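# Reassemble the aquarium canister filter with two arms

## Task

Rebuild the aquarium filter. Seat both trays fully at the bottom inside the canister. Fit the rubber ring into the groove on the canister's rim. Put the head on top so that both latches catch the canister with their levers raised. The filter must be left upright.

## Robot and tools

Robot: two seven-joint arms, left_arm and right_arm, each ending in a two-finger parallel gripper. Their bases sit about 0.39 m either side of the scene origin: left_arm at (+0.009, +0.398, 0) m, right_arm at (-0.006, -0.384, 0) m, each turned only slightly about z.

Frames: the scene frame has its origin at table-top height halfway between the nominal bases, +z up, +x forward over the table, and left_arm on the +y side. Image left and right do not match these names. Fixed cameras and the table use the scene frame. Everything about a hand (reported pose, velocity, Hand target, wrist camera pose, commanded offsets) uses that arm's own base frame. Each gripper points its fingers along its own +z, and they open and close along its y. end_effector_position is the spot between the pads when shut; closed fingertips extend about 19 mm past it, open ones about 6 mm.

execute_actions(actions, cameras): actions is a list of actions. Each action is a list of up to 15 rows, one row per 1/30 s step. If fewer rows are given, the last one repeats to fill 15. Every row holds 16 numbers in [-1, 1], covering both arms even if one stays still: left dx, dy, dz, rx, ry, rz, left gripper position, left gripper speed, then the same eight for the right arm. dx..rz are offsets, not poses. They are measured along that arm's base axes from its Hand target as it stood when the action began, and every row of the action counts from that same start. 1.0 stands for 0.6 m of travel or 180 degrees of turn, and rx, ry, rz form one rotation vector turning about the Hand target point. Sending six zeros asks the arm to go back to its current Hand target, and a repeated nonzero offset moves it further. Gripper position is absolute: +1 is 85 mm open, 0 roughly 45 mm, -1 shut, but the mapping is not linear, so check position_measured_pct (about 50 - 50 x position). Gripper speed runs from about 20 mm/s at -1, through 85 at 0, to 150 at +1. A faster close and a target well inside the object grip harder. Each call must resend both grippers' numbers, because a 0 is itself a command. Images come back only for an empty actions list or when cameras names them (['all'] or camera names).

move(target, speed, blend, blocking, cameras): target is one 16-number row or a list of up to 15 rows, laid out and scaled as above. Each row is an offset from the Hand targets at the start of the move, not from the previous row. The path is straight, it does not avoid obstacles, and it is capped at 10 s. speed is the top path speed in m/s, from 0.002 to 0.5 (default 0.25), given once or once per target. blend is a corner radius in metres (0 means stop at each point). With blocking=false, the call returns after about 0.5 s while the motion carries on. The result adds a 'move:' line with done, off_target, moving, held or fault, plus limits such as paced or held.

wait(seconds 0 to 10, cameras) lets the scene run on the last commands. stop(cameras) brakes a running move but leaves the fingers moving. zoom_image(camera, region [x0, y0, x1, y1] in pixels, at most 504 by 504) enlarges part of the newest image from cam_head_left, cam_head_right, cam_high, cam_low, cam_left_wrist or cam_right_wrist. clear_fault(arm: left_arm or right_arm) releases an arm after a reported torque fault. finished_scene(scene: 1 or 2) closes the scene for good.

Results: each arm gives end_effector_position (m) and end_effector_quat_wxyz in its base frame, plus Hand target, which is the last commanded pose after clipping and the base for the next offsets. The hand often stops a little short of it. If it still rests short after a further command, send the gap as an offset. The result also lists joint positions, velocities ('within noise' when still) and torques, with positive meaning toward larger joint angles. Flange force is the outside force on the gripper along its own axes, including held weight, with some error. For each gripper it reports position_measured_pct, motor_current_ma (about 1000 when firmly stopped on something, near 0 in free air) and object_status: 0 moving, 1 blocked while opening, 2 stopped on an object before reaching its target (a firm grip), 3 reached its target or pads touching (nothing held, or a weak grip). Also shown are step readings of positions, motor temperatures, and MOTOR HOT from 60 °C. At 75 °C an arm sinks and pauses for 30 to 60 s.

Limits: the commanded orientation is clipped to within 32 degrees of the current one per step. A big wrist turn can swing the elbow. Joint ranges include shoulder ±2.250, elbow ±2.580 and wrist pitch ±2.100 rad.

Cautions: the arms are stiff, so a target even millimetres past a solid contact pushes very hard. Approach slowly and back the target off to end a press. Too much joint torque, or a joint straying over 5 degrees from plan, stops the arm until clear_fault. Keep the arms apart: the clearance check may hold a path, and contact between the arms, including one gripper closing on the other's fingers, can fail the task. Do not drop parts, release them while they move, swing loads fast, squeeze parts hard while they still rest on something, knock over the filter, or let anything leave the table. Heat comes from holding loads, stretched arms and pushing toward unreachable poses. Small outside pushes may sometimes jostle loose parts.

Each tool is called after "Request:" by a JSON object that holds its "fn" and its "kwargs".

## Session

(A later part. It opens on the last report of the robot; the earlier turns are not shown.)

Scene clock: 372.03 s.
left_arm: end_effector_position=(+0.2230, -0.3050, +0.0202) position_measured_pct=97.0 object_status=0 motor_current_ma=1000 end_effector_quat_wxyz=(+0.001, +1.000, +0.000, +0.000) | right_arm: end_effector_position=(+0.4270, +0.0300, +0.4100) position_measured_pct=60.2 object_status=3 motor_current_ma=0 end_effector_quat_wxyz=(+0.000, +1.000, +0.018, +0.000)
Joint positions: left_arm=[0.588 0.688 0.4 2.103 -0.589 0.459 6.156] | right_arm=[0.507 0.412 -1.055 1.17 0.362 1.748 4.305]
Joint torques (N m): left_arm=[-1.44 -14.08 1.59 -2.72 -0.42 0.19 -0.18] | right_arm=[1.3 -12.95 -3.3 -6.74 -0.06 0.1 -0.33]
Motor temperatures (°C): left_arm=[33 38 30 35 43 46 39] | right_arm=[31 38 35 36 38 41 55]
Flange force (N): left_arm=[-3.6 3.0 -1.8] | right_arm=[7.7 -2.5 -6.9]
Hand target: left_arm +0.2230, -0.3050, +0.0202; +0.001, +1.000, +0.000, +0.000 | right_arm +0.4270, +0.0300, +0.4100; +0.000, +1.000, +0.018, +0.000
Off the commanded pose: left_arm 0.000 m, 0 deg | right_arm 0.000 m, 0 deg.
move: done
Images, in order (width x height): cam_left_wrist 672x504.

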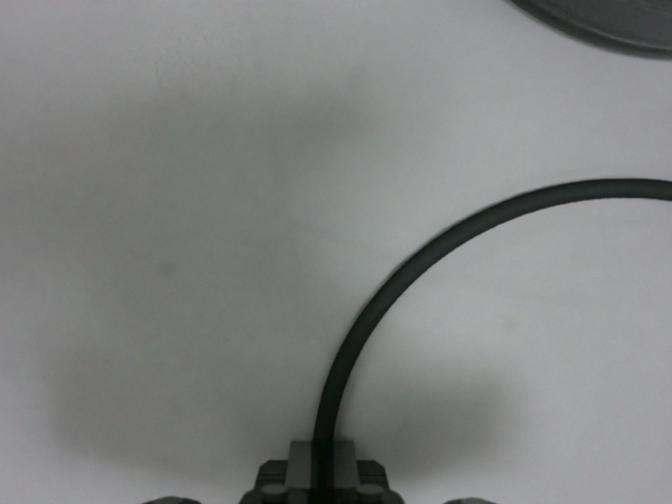

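Request:
{"fn": "move", "kwargs": {"target": [0,0,0.05,0,0,0,-0.95,-1,0,0,0,0,0,0,-0.2,-1], "speed": 0.03, "cameras": ["cam_left_wrist","cam_right_wrist","cam_low"]}}

Request:
{"fn": "zoom_image", "kwargs": {"camera": "cam_low", "region": [280, 200, 460, 320]}}

Scene clock: 375.83 s.
left_arm: end_effector_position=(+0.2230, -0.3049, +0.0502) position_measured_pct=97.0 object_status=2 motor_current_ma=1000 end_effector_quat_wxyz=(+0.001, +1.000, +0.000, +0.000) | right_arm: end_effector_position=(+0.4270, +0.0300, +0.4100) position_measured_pct=60.2 object_status=3 motor_current_ma=0 end_effector_quat_wxyz=(+0.000, +1.000, +0.018, +0.000)
Joint positions: left_arm=[0.537 0.623 0.472 2.088 -0.533 0.546 6.108] | right_arm=[0.507 0.412 -1.055 1.17 0.362 1.748 4.305]
Joint torques (N m): left_arm=[-1.49 -14.62 1.97 -3.77 -0.4 0.18 -0.2] | right_arm=[1.28 -12.93 -3.28 -6.74 -0.06 0.09 -0.32]
Motor temperatures (°C): left_arm=[33 38 30 35 43 46 39] | right_arm=[31 38 35 36 38 41 55]
Flange force (N): left_arm=[-3.3 3.5 1.5] | right_arm=[7.6 -2.5 -6.9]
Hand target: left_arm +0.2230, -0.3049, +0.0502; +0.001, +1.000, +0.000, +0.000 | right_arm +0.4270, +0.0300, +0.4100; +0.000, +1.000, +0.018, +0.000
Off the commanded pose: left_arm 0.000 m, 0 deg | right_arm 0.000 m, 0 deg.
move: done
Images, in order (width x height): cam_low 672x504, cam_left_wrist 672x504, cam_right_wrist 672x504.

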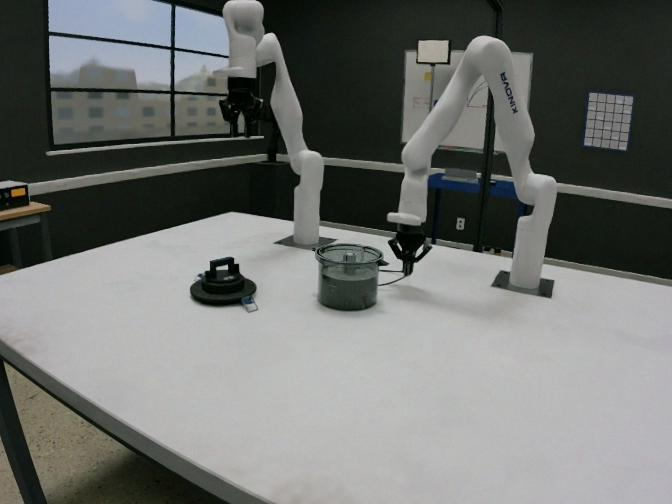

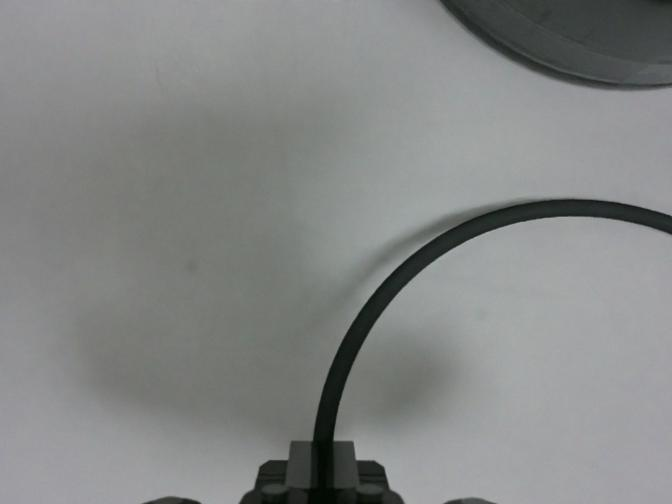

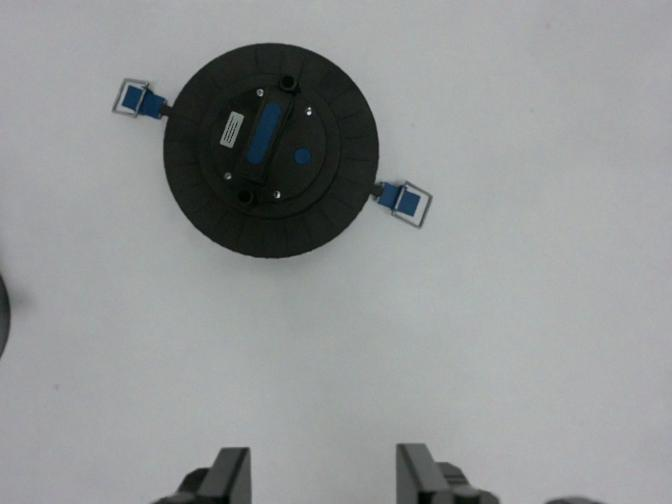

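Scaled by 2.800 from the camera's 672x504 image, which has a finer 960x720 frame.

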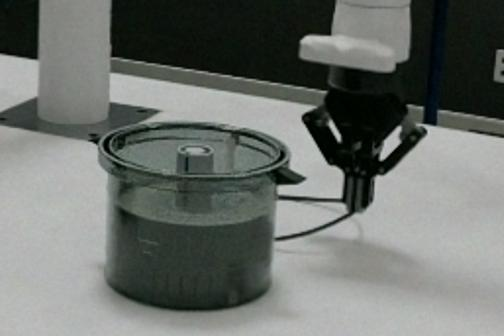

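Request:
{"fn": "move", "kwargs": {"target": [0,0,0.27,0,0,0,-0.95,-1,0,0,0,0,0,0,-0.2,-1], "speed": 0.08, "cameras": ["cam_left_wrist","cam_head_right","cam_low"]}}

Request:
{"fn": "zoom_image", "kwargs": {"camera": "cam_low", "region": [260, 140, 460, 300]}}

Request:
{"fn": "zoom_image", "kwargs": {"camera": "cam_head_right", "region": [200, 240, 440, 430]}}

Scene clock: 380.30 s.
left_arm: end_effector_position=(+0.2230, -0.3049, +0.2122) position_measured_pct=97.0 object_status=2 motor_current_ma=1000 end_effector_quat_wxyz=(+0.001, +1.000, +0.000, +0.000) | right_arm: end_effector_position=(+0.4270, +0.0300, +0.4100) position_measured_pct=60.2 object_status=3 motor_current_ma=0 end_effector_quat_wxyz=(+0.000, +1.000, +0.018, +0.000)
Joint positions: left_arm=[0.331 0.319 0.705 1.884 -0.239 1.023 5.848] | right_arm=[0.507 0.412 -1.055 1.17 0.362 1.748 4.305]
Joint torques (N m): left_arm=[-1.46 -11.38 1.57 -7.08 -0.4 0.15 -0.18] | right_arm=[1.3 -12.94 -3.27 -6.73 -0.06 0.09 -0.32]
Motor temperatures (°C): left_arm=[33 38 30 35 43 46 39] | right_arm=[31 38 35 36 38 41 55]
Flange force (N): left_arm=[-1.6 4.7 0.5] | right_arm=[7.7 -2.5 -7.0]
Hand target: left_arm +0.2230, -0.3049, +0.2122; +0.001, +1.000, +0.000, +0.000 | right_arm +0.4270, +0.0300, +0.4100; +0.000, +1.000, +0.018, +0.000
Off the commanded pose: left_arm 0.000 m, 0 deg | right_arm 0.000 m, 0 deg.
move: done
Images, in order (width x height): cam_head_right 672x504, cam_low 672x504, cam_left_wrist 672x504.

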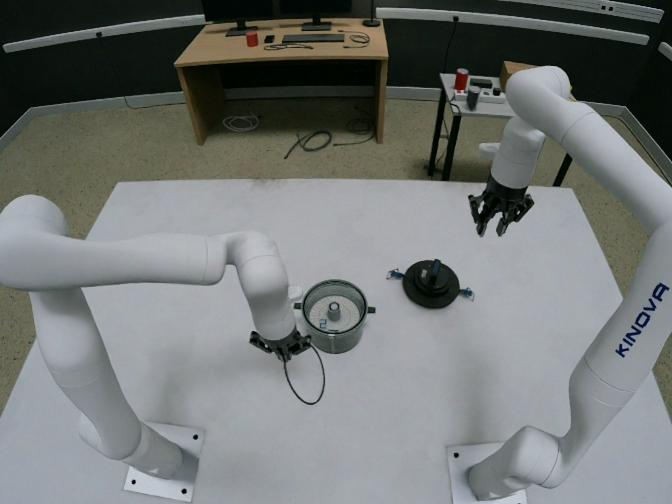

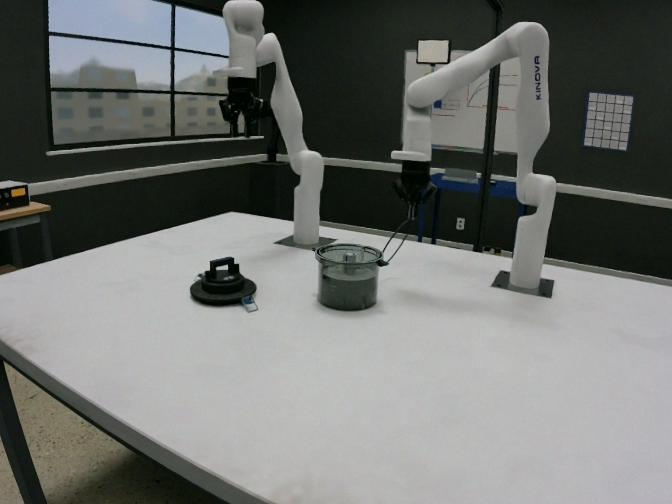

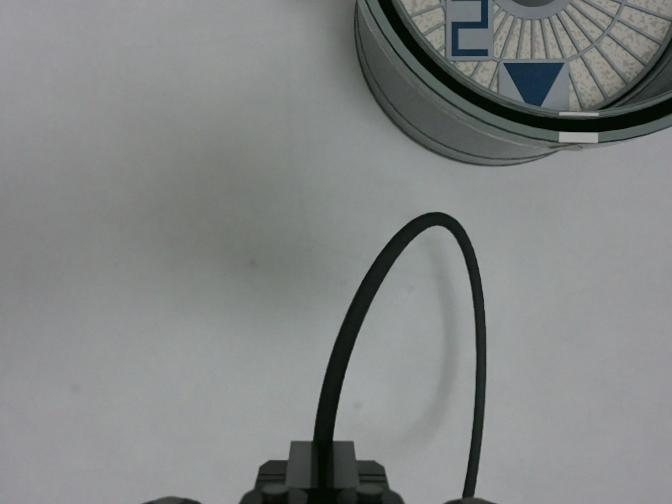

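Scaled by 2.520 from the camera's 672x504 image, which has a finer 960x720 frame.

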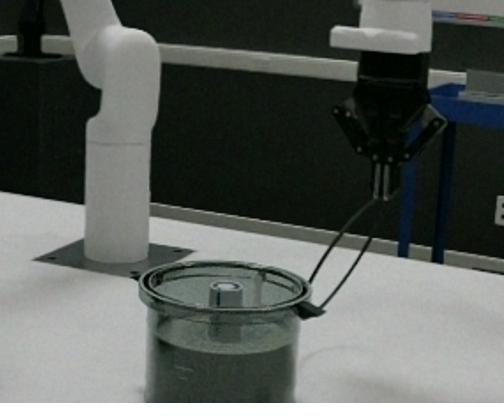

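Scaled by 2.100 from the camera's 672x504 image, which has a finer 960x720 frame.

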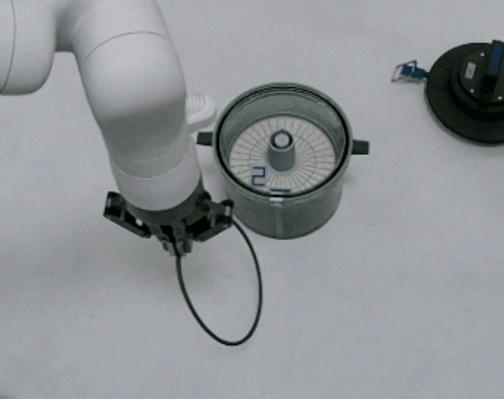

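Request:
{"fn": "move", "kwargs": {"target": [[0,0,-0.27,0,0,0,-0.95,-1,0,0,0,0,0,0,-0.2,-1],[0,0.01,-0.319,0,0,0,-0.95,-1,0,0,0,0,0,0,-0.2,-1]], "speed": [0.08,0.03], "cameras": ["cam_left_wrist","cam_head_right"]}}

Request:
{"fn": "zoom_image", "kwargs": {"camera": "cam_head_right", "region": [200, 240, 440, 430]}}

Scene clock: 389.50 s.
left_arm: end_effector_position=(+0.2230, -0.2989, +0.0208) position_measured_pct=97.0 object_status=2 motor_current_ma=1000 end_effector_quat_wxyz=(+0.001, +1.000, +0.000, +0.000) | right_arm: end_effector_position=(+0.4270, +0.0300, +0.4100) position_measured_pct=60.2 object_status=3 motor_current_ma=0 end_effector_quat_wxyz=(+0.000, +1.000, +0.018, +0.000)
Joint positions: left_arm=[0.577 0.681 0.401 2.118 -0.595 0.451 6.154] | right_arm=[0.507 0.412 -1.055 1.17 0.362 1.748 4.305]
Joint torques (N m): left_arm=[-1.42 -15.05 1.8 -2.97 -0.36 0.15 -0.19] | right_arm=[1.31 -12.98 -3.3 -6.72 -0.05 0.11 -0.33]
Motor temperatures (°C): left_arm=[33 38 30 35 43 46 39] | right_arm=[31 38 35 36 38 41 55]
Flange force (N): left_arm=[-3.4 3.1 1.5] | right_arm=[7.8 -2.5 -7.0]
Hand target: left_arm +0.2230, -0.2989, +0.0208; +0.001, +1.000, +0.000, +0.000 | right_arm +0.4270, +0.0300, +0.4100; +0.000, +1.000, +0.018, +0.000
Off the commanded pose: left_arm 0.000 m, 0 deg | right_arm 0.000 m, 0 deg.
move: done
Images, in order (width x height): cam_head_right 672x504, cam_left_wrist 672x504.

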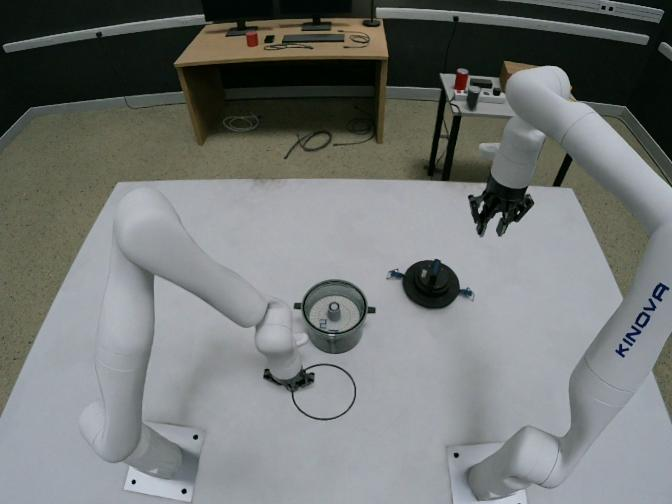

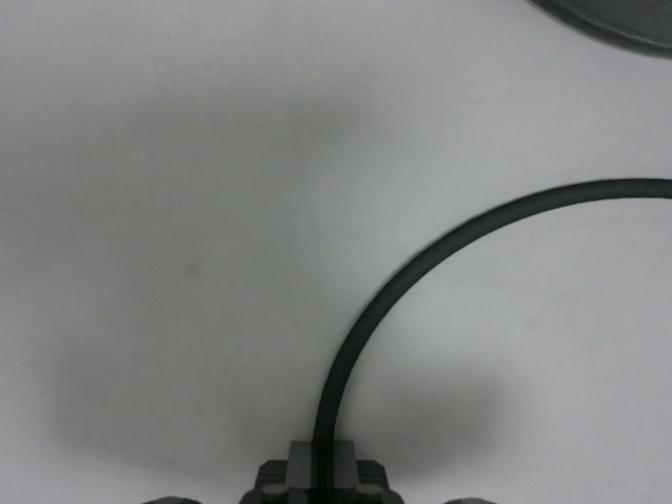

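Scaled by 2.100 from the camera's 672x504 image, which has a finer 960x720 frame.

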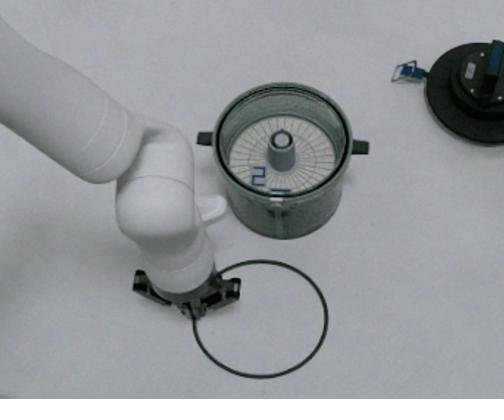

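Request:
{"fn": "move", "kwargs": {"target": [0,0,0,0,0,0,-0.95,-1,-0.307,0.38,-0.35,0,0,0.0115,-0.6,-1]}}

Request:
{"fn": "move", "kwargs": {"target": [0,0,0,0,0,0,-0.95,-1,0,0.0917,-0.1,0,0,0,-0.6,-1], "speed": 0.1, "cameras": ["cam_right_wrist","cam_head_right"]}}

Scene clock: 396.70 s.
left_arm: end_effector_position=(+0.2230, -0.2989, +0.0208) position_measured_pct=97.0 object_status=2 motor_current_ma=1000 end_effector_quat_wxyz=(+0.001, +1.000, +0.000, +0.000) | right_arm: end_effector_position=(+0.2428, +0.2580, +0.2000) position_measured_pct=80.1 object_status=3 motor_current_ma=0 end_effector_quat_wxyz=(+0.000, +0.999, +0.036, +0.000)
Joint positions: left_arm=[0.577 0.681 0.401 2.118 -0.595 0.451 6.154] | right_arm=[-0.055 0.409 -1.1 1.932 0.42 1.056 3.449]
Joint torques (N m): left_arm=[-1.43 -15.03 1.85 -2.98 -0.38 0.2 -0.17] | right_arm=[1.25 -10.03 -3.35 -5.59 -0.05 0.13 -0.34]
Motor temperatures (°C): left_arm=[33 38 30 35 43 46 39] | right_arm=[31 38 35 36 38 41 55]
Flange force (N): left_arm=[-3.6 3.0 1.7] | right_arm=[2.8 -6.2 -1.9]
Hand target: left_arm +0.2230, -0.2989, +0.0208; +0.001, +1.000, +0.000, +0.000 | right_arm +0.2428, +0.2580, +0.2000; +0.000, +0.999, +0.036, +0.000
Off the commanded pose: left_arm 0.000 m, 0 deg | right_arm 0.000 m, 0 deg.
move: done

Scene clock: 397.83 s.
left_arm: end_effector_position=(+0.2230, -0.2989, +0.0208) position_measured_pct=97.0 object_status=2 motor_current_ma=1000 end_effector_quat_wxyz=(+0.001, +1.000, +0.000, +0.000) | right_arm: end_effector_position=(+0.2428, +0.3130, +0.1400) position_measured_pct=80.1 object_status=3 motor_current_ma=0 end_effector_quat_wxyz=(+0.000, +0.999, +0.036, +0.000)
Joint positions: left_arm=[0.577 0.681 0.401 2.118 -0.595 0.451 6.154] | right_arm=[-0.304 0.586 -0.97 1.902 0.587 0.969 3.238]
Joint torques (N m): left_arm=[-1.42 -15.04 1.9 -3.01 -0.36 0.21 -0.16] | right_arm=[1.31 -13.18 -4.18 -4.54 -0.05 0.14 -0.34]
Motor temperatures (°C): left_arm=[33 38 30 35 43 46 39] | right_arm=[31 38 35 36 38 41 55]
Flange force (N): left_arm=[-3.6 2.9 1.9] | right_arm=[2.1 -6.2 -1.5]
Hand target: left_arm +0.2230, -0.2989, +0.0208; +0.001, +1.000, +0.000, +0.000 | right_arm +0.2428, +0.3130, +0.1400; +0.000, +0.999, +0.036, +0.000
Off the commanded pose: left_arm 0.000 m, 0 deg | right_arm 0.000 m, 0 deg.
move: done
Images, in order (width x height): cam_head_right 672x504, cam_right_wrist 672x504.

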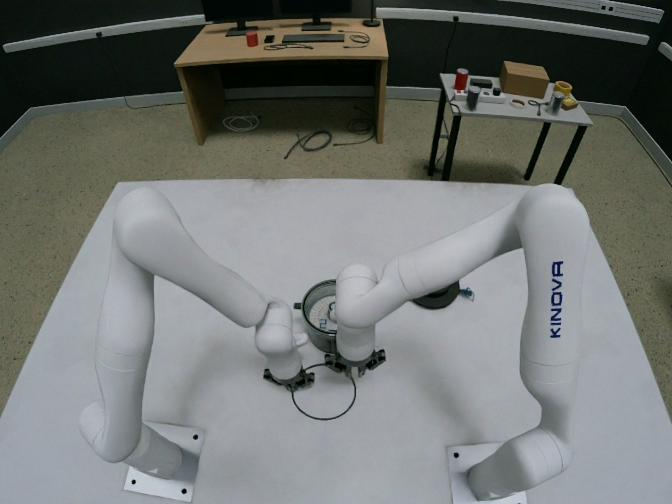

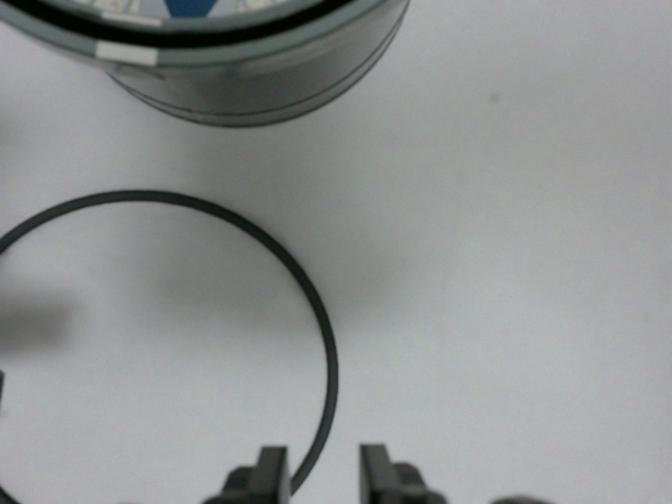

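Request:
{"fn": "move", "kwargs": {"target": [0,0,0,0,0,0,-0.95,-1,0,-0.0077,-0.1,0,0,-0.045,-0.6,-1], "speed": 0.1, "cameras": ["cam_right_wrist"]}}

Scene clock: 403.53 s.
left_arm: end_effector_position=(+0.2230, -0.2989, +0.0208) position_measured_pct=97.0 object_status=2 motor_current_ma=1000 end_effector_quat_wxyz=(+0.001, +1.000, +0.000, +0.000) | right_arm: end_effector_position=(+0.2428, +0.3084, +0.0800) position_measured_pct=80.1 object_status=3 motor_current_ma=0 end_effector_quat_wxyz=(+0.000, +0.999, -0.035, +0.000)
Joint positions: left_arm=[0.577 0.681 0.401 2.118 -0.595 0.451 6.154] | right_arm=[-0.387 0.668 -0.839 1.983 0.694 0.805 3.014]
Joint torques (N m): left_arm=[-1.45 -15.03 1.82 -3.04 -0.38 0.18 -0.16] | right_arm=[1.29 -14.14 -4.04 -3.41 -0.06 0.17 -0.33]
Motor temperatures (°C): left_arm=[33 38 30 34 43 46 39] | right_arm=[31 38 35 36 38 41 55]
Flange force (N): left_arm=[-3.6 2.9 1.6] | right_arm=[0.6 -5.6 -0.5]
Hand target: left_arm +0.2230, -0.2989, +0.0208; +0.001, +1.000, +0.000, +0.000 | right_arm +0.2428, +0.3084, +0.0800; +0.000, +0.999, -0.035, +0.000
Off the commanded pose: left_arm 0.000 m, 0 deg | right_arm 0.000 m, 0 deg.
move: done
Images, in order (width x height): cam_right_wrist 672x504.

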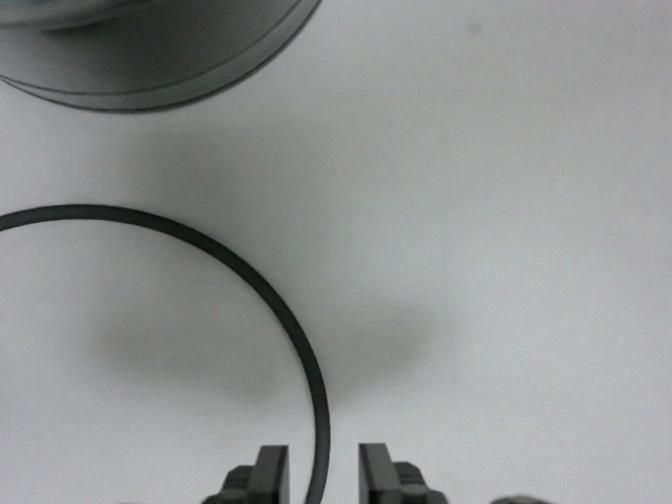

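Request:
{"fn": "move", "kwargs": {"target": [0,0,0,0,0,0,-0.95,-1,0,0,-0.09,0,0,0,-0.6,-1], "speed": 0.05}}

Request:
{"fn": "move", "kwargs": {"target": [0,0,0,0,0,0,-0.95,-1,0,0,-0.0075,0,0,0,-0.6,-1], "speed": 0.005, "cameras": ["cam_right_wrist"]}}

Scene clock: 407.23 s.
left_arm: end_effector_position=(+0.2230, -0.2989, +0.0208) position_measured_pct=97.0 object_status=2 motor_current_ma=1000 end_effector_quat_wxyz=(+0.001, +1.000, +0.000, +0.000) | right_arm: end_effector_position=(+0.2428, +0.3084, +0.0260) position_measured_pct=80.1 object_status=3 motor_current_ma=0 end_effector_quat_wxyz=(+0.000, +0.999, -0.035, +0.000)
Joint positions: left_arm=[0.577 0.681 0.401 2.118 -0.595 0.451 6.154] | right_arm=[-0.463 0.766 -0.731 2.022 0.829 0.678 2.902]
Joint torques (N m): left_arm=[-1.43 -15.03 1.89 -3 -0.35 0.18 -0.19] | right_arm=[1.29 -15.1 -3.94 -2.22 -0.06 0.15 -0.33]
Motor temperatures (°C): left_arm=[33 38 30 34 43 46 39] | right_arm=[31 38 35 36 38 41 55]
Flange force (N): left_arm=[-3.6 2.9 1.8] | right_arm=[0.3 -5.1 0.2]
Hand target: left_arm +0.2230, -0.2989, +0.0208; +0.001, +1.000, +0.000, +0.000 | right_arm +0.2428, +0.3084, +0.0260; +0.000, +0.999, -0.035, +0.000
Off the commanded pose: left_arm 0.000 m, 0 deg | right_arm 0.000 m, 0 deg.
move: done

Scene clock: 408.37 s.
left_arm: end_effector_position=(+0.2230, -0.2989, +0.0208) position_measured_pct=97.0 object_status=2 motor_current_ma=1000 end_effector_quat_wxyz=(+0.001, +1.000, +0.000, +0.000) | right_arm: end_effector_position=(+0.2428, +0.3084, +0.0215) position_measured_pct=80.1 object_status=3 motor_current_ma=0 end_effector_quat_wxyz=(+0.000, +0.999, -0.035, +0.000)
Joint positions: left_arm=[0.577 0.681 0.401 2.118 -0.595 0.451 6.154] | right_arm=[-0.47 0.774 -0.721 2.024 0.841 0.668 2.892]
Joint torques (N m): left_arm=[-1.48 -14.99 1.86 -3.01 -0.37 0.19 -0.19] | right_arm=[1.28 -15.15 -3.93 -2.14 -0.06 0.16 -0.35]
Motor temperatures (°C): left_arm=[33 38 30 34 43 46 39] | right_arm=[31 38 35 36 38 41 55]
Flange force (N): left_arm=[-3.8 3.0 1.7] | right_arm=[0.3 -5.0 0.2]
Hand target: left_arm +0.2230, -0.2989, +0.0208; +0.001, +1.000, +0.000, +0.000 | right_arm +0.2428, +0.3084, +0.0215; +0.000, +0.999, -0.035, +0.000
Off the commanded pose: left_arm 0.000 m, 0 deg | right_arm 0.000 m, 0 deg.
move: done
Images, in order (width x height): cam_right_wrist 672x504.

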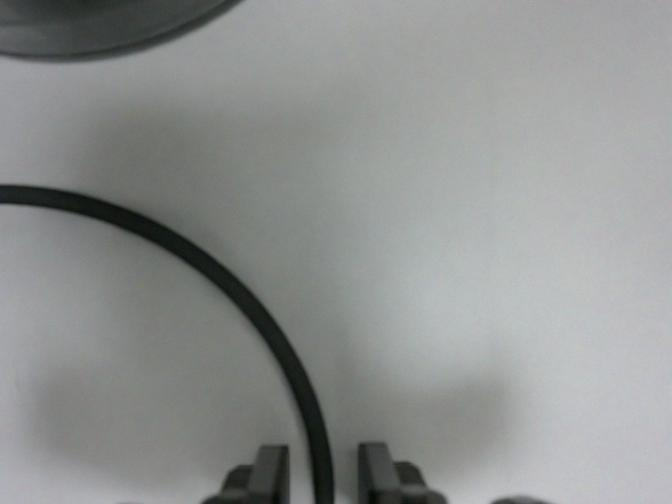

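Request:
{"fn": "move", "kwargs": {"target": [0,0,0,0,0,0,-0.95,-1,0,0,-0.0015,0,0,0,-0.6,-1], "speed": 0.005}}

Request:
{"fn": "move", "kwargs": {"target": [0,0,0,0,0,0,-0.95,-1,0,0,0,0,0,0,-0.95,-1]}}

Request:
{"fn": "wait", "kwargs": {"seconds": 0.5, "cameras": ["cam_right_wrist","cam_left_wrist","cam_low"]}}

Scene clock: 411.83 s.
left_arm: end_effector_position=(+0.2230, -0.2989, +0.0208) position_measured_pct=97.0 object_status=2 motor_current_ma=1000 end_effector_quat_wxyz=(+0.001, +1.000, +0.000, +0.000) | right_arm: end_effector_position=(+0.2429, +0.3084, +0.0206) position_measured_pct=80.1 object_status=3 motor_current_ma=0 end_effector_quat_wxyz=(+0.000, +0.999, -0.035, +0.000)
Joint positions: left_arm=[0.577 0.681 0.401 2.118 -0.595 0.451 6.154] | right_arm=[-0.471 0.776 -0.719 2.024 0.843 0.666 2.89]
Joint torques (N m): left_arm=[-1.4 -15.06 1.88 -3.02 -0.38 0.18 -0.16] | right_arm=[1.23 -11.67 -2.63 -2.38 0.36 -0.47 -0.35]
Motor temperatures (°C): left_arm=[33 38 30 34 43 46 39] | right_arm=[31 38 35 36 38 41 55]
Flange force (N): left_arm=[-3.5 2.9 1.7] | right_arm=[-1.5 -2.1 -11.7]
Hand target: left_arm +0.2230, -0.2989, +0.0208; +0.001, +1.000, +0.000, +0.000 | right_arm +0.2429, +0.3084, +0.0206; +0.000, +0.999, -0.035, +0.000
Off the commanded pose: left_arm 0.000 m, 0 deg | right_arm 0.000 m, 0 deg.
move: done

Scene clock: 413.33 s.
left_arm: end_effector_position=(+0.2230, -0.2989, +0.0208) position_measured_pct=97.0 object_status=2 motor_current_ma=1000 end_effector_quat_wxyz=(+0.001, +1.000, +0.000, +0.000) | right_arm: end_effector_position=(+0.2428, +0.3084, +0.0206) position_measured_pct=97.0 object_status=0 motor_current_ma=1000 end_effector_quat_wxyz=(+0.000, +0.999, -0.035, +0.000)
Joint positions: left_arm=[0.577 0.681 0.401 2.118 -0.595 0.451 6.154] | right_arm=[-0.471 0.776 -0.719 2.024 0.843 0.666 2.89]
Joint torques (N m): left_arm=[-1.37 -15.04 1.85 -3.04 -0.35 0.19 -0.19] | right_arm=[1.73 -12.2 -2.31 -0.33 -0.12 0.73 -0.34]
Motor temperatures (°C): left_arm=[33 38 30 34 43 46 39] | right_arm=[31 38 35 36 38 41 55]
Flange force (N): left_arm=[-3.5 2.8 1.6] | right_arm=[0.1 -6.7 -7.6]
Hand target: left_arm +0.2230, -0.2989, +0.0208; +0.001, +1.000, +0.000, +0.000 | right_arm +0.2428, +0.3084, +0.0206; +0.000, +0.999, -0.035, +0.000
Off the commanded pose: left_arm 0.000 m, 0 deg | right_arm 0.000 m, 0 deg.
move: done

Scene clock: 413.83 s.
left_arm: end_effector_position=(+0.2230, -0.2989, +0.0208) position_measured_pct=97.0 object_status=2 motor_current_ma=1000 end_effector_quat_wxyz=(+0.001, +1.000, +0.000, +0.000) | right_arm: end_effector_position=(+0.2428, +0.3084, +0.0206) position_measured_pct=97.0 object_status=2 motor_current_ma=1000 end_effector_quat_wxyz=(+0.000, +0.999, -0.035, +0.000)
Joint positions: left_arm=[0.577 0.681 0.401 2.118 -0.595 0.451 6.154] | right_arm=[-0.471 0.776 -0.719 2.024 0.843 0.666 2.89]
Joint torques (N m): left_arm=[-1.44 -15.1 1.85 -3.01 -0.34 0.21 -0.17] | right_arm=[1.72 -12.21 -2.33 -0.31 -0.16 0.74 -0.33]
Motor temperatures (°C): left_arm=[33 38 30 34 43 46 39] | right_arm=[31 38 35 36 38 41 55]
Flange force (N): left_arm=[-3.6 3.0 2.0] | right_arm=[0.1 -6.7 -7.4]
Hand target: left_arm +0.2230, -0.2989, +0.0208; +0.001, +1.000, +0.000, +0.000 | right_arm +0.2428, +0.3084, +0.0206; +0.000, +0.999, -0.035, +0.000
Tool commands: left_gripper/position=-0.95 left_gripper/speed=-1.0 right_gripper/position=-0.95 right_gripper/speed=-1.0
Off the commanded pose: left_arm 0.000 m, 0 deg | right_arm 0.000 m, 0 deg.
wait: 0.50 s; at rest by 0.17 s
Images, in order (width x height): cam_low 672x504, cam_left_wrist 672x504, cam_right_wrist 672x504.

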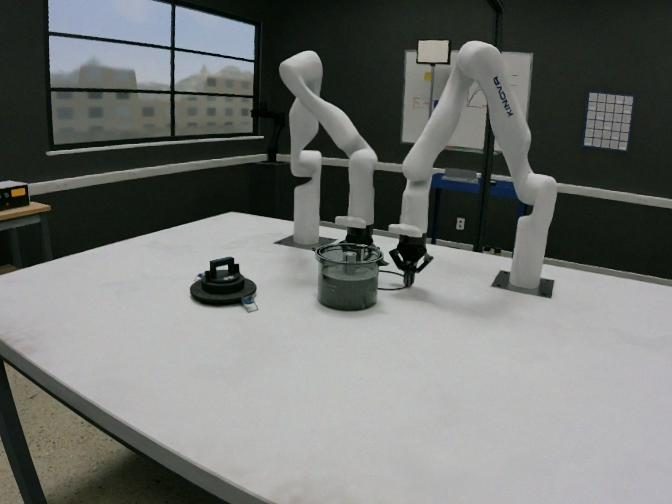

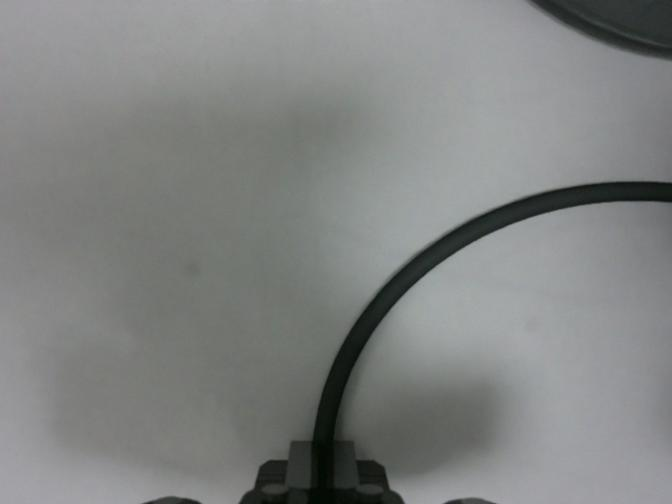

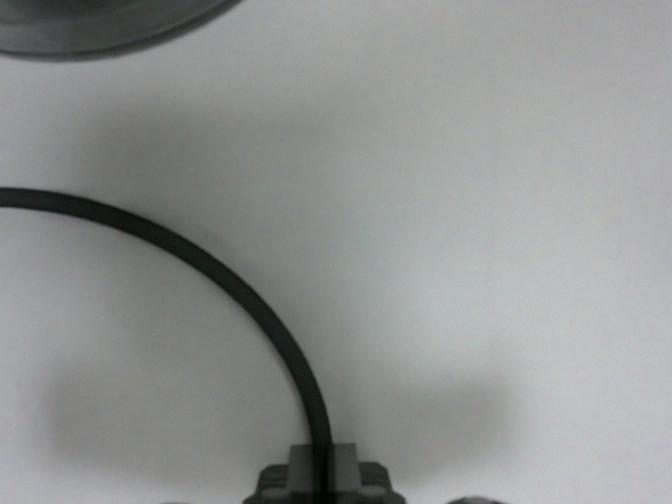

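Request:
{"fn": "move", "kwargs": {"target": [0,0,0.4,0,0,0,-0.95,-1,0,0,0.4,0,0,0,-0.95,-1], "speed": 0.06, "cameras": ["cam_right_wrist","cam_left_wrist","cam_low","cam_head_right"]}}

Request:
{"fn": "zoom_image", "kwargs": {"camera": "cam_low", "region": [260, 140, 460, 300]}}

Request:
{"fn": "zoom_image", "kwargs": {"camera": "cam_head_right", "region": [200, 240, 440, 430]}}

Scene clock: 439.07 s.
left_arm: end_effector_position=(+0.2230, -0.2989, +0.2608) position_measured_pct=97.0 object_status=2 motor_current_ma=1000 end_effector_quat_wxyz=(+0.001, +1.000, +0.000, +0.000) | right_arm: end_effector_position=(+0.2428, +0.3084, +0.2606) position_measured_pct=97.0 object_status=2 motor_current_ma=1000 end_effector_quat_wxyz=(+0.000, +0.999, -0.035, +0.000)
Joint positions: left_arm=[0.272 0.242 0.738 1.799 -0.175 1.166 5.777] | right_arm=[-0.2 0.401 -1.061 1.698 0.366 1.261 3.301]
Joint torques (N m): left_arm=[-1.42 -10.36 1.14 -7.73 -0.38 0.17 -0.16] | right_arm=[1.29 -11.25 -3.41 -6.41 -0.04 0.16 -0.34]
Motor temperatures (°C): left_arm=[33 38 30 34 43 46 39] | right_arm=[31 38 35 36 38 41 55]
Flange force (N): left_arm=[-1.2 4.8 0.1] | right_arm=[1.8 -6.8 -3.2]
Hand target: left_arm +0.2230, -0.2989, +0.2608; +0.001, +1.000, +0.000, +0.000 | right_arm +0.2428, +0.3084, +0.2606; +0.000, +0.999, -0.035, +0.000
Off the commanded pose: left_arm 0.000 m, 0 deg | right_arm 0.000 m, 0 deg.
move: done
Images, in order (width x height): cam_head_right 672x504, cam_low 672x504, cam_left_wrist 672x504, cam_right_wrist 672x504.

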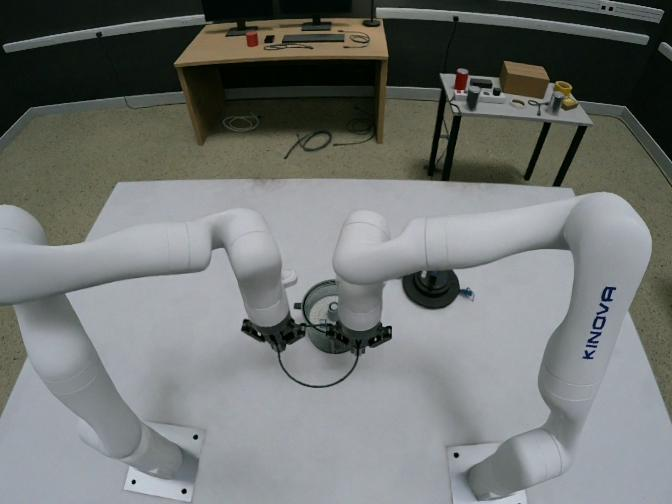

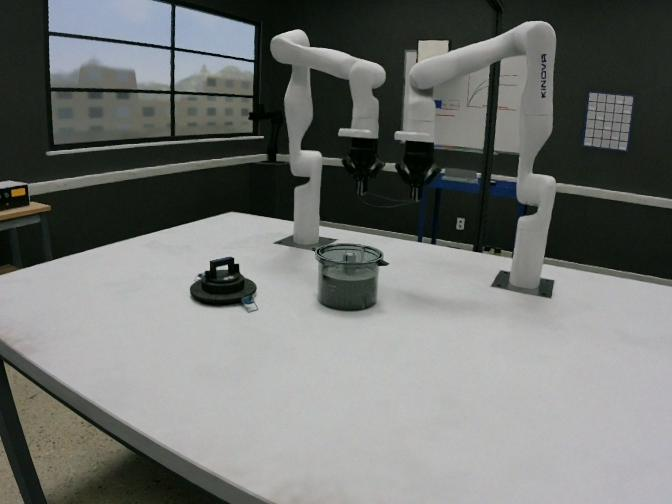

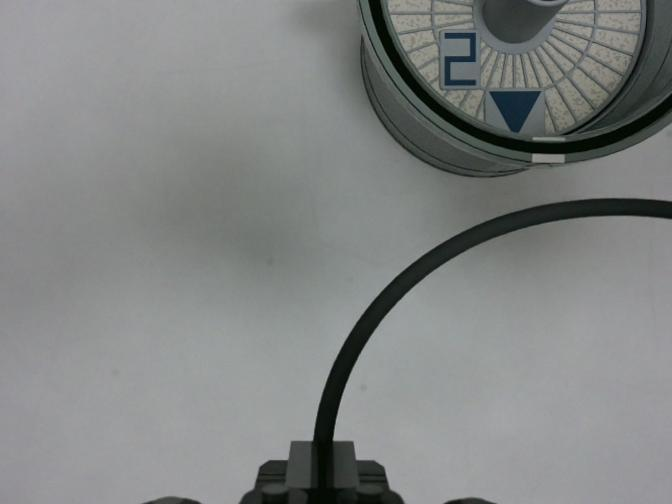

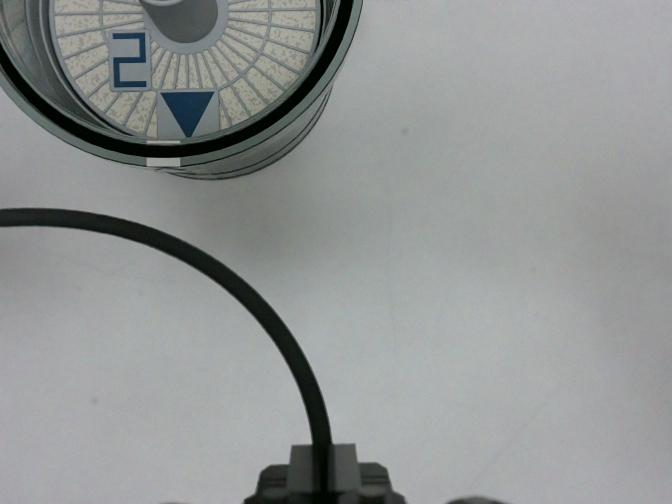

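Scaled by 2.520 from the camera's 672x504 image, which has a finer 960x720 frame.

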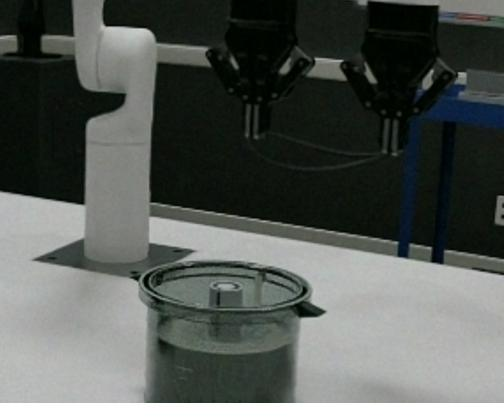

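Scaled by 2.100 from the camera's 672x504 image, which has a finer 960x720 frame.

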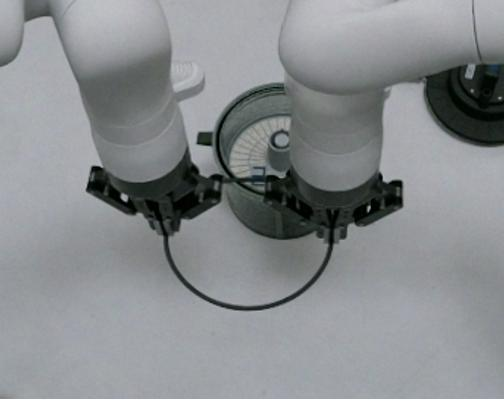

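Request:
{"fn": "move", "kwargs": {"target": [0.3057,-0.0363,0,0,0,0,-0.95,-1,0.3045,-0.0437,0,0,0,0,-0.95,-1], "speed": 0.08, "cameras": ["cam_right_wrist","cam_left_wrist","cam_low","cam_head_right","cam_head_left"]}}

Request:
{"fn": "zoom_image", "kwargs": {"camera": "cam_low", "region": [260, 140, 460, 320]}}

Request:
{"fn": "zoom_image", "kwargs": {"camera": "cam_head_right", "region": [200, 200, 440, 390]}}

Scene clock: 444.53 s.
left_arm: end_effector_position=(+0.4064, -0.3207, +0.2608) position_measured_pct=97.0 object_status=2 motor_current_ma=1000 end_effector_quat_wxyz=(+0.001, +1.000, +0.000, +0.000) | right_arm: end_effector_position=(+0.4255, +0.2822, +0.2606) position_measured_pct=97.0 object_status=2 motor_current_ma=1000 end_effector_quat_wxyz=(+0.000, +0.999, -0.035, +0.000)
Joint positions: left_arm=[0.26 0.592 0.646 1.304 -0.349 1.357 5.608] | right_arm=[-0.129 0.656 -0.944 1.293 0.522 1.444 3.612]
Joint torques (N m): left_arm=[-1.43 -18.07 2.88 -7.84 -0.38 0.14 -0.18] | right_arm=[1.29 -17.33 -4.53 -6.18 -0.03 0.14 -0.33]
Motor temperatures (°C): left_arm=[33 38 30 34 43 46 39] | right_arm=[31 38 35 36 38 41 55]
Flange force (N): left_arm=[0.4 4.3 -0.9] | right_arm=[4.5 -5.9 -4.3]
Hand target: left_arm +0.4064, -0.3207, +0.2608; +0.001, +1.000, +0.000, +0.000 | right_arm +0.4255, +0.2822, +0.2606; +0.000, +0.999, -0.035, +0.000
Off the commanded pose: left_arm 0.000 m, 0 deg | right_arm 0.000 m, 0 deg.
move: done
Images, in order (width x height): cam_head_left 672x504, cam_head_right 672x504, cam_low 672x504, cam_left_wrist 672x504, cam_right_wrist 672x504.

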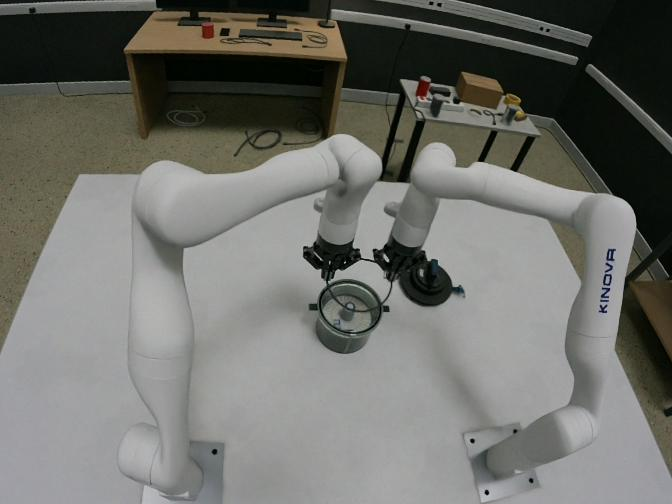

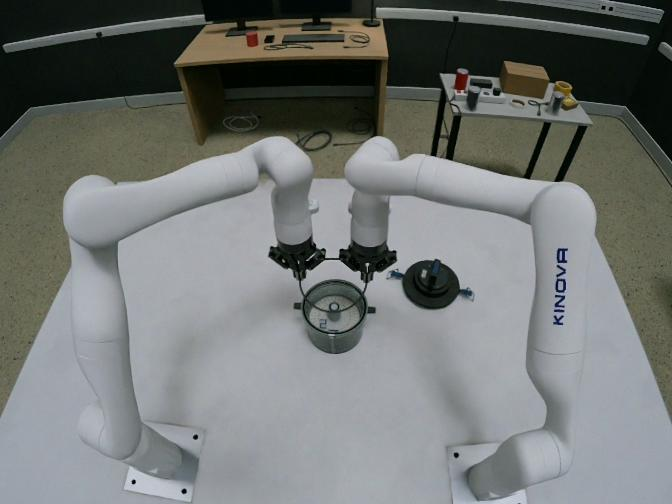

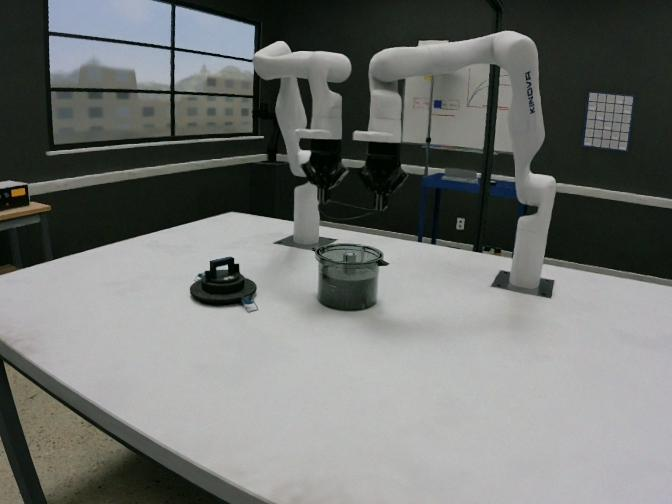

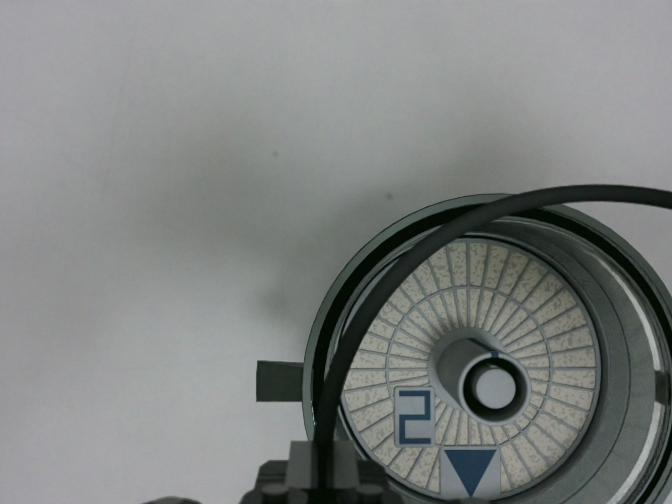

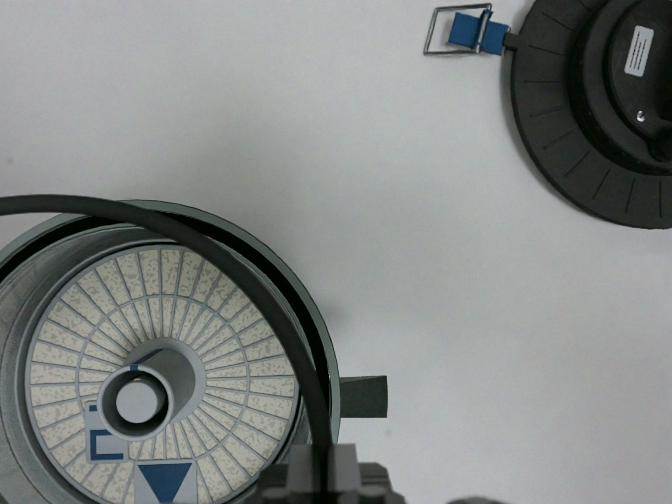

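Scaled by 2.520 from the camera's 672x504 image, which has a finer 960x720 frame.

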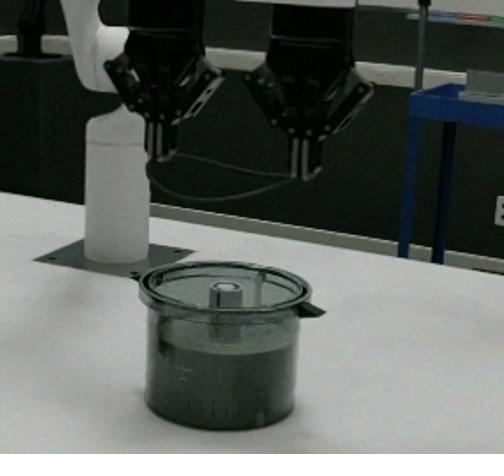

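Scaled by 2.100 from the camera's 672x504 image, which has a finer 960x720 frame.

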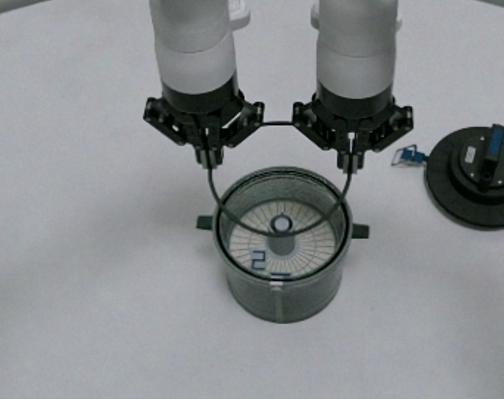

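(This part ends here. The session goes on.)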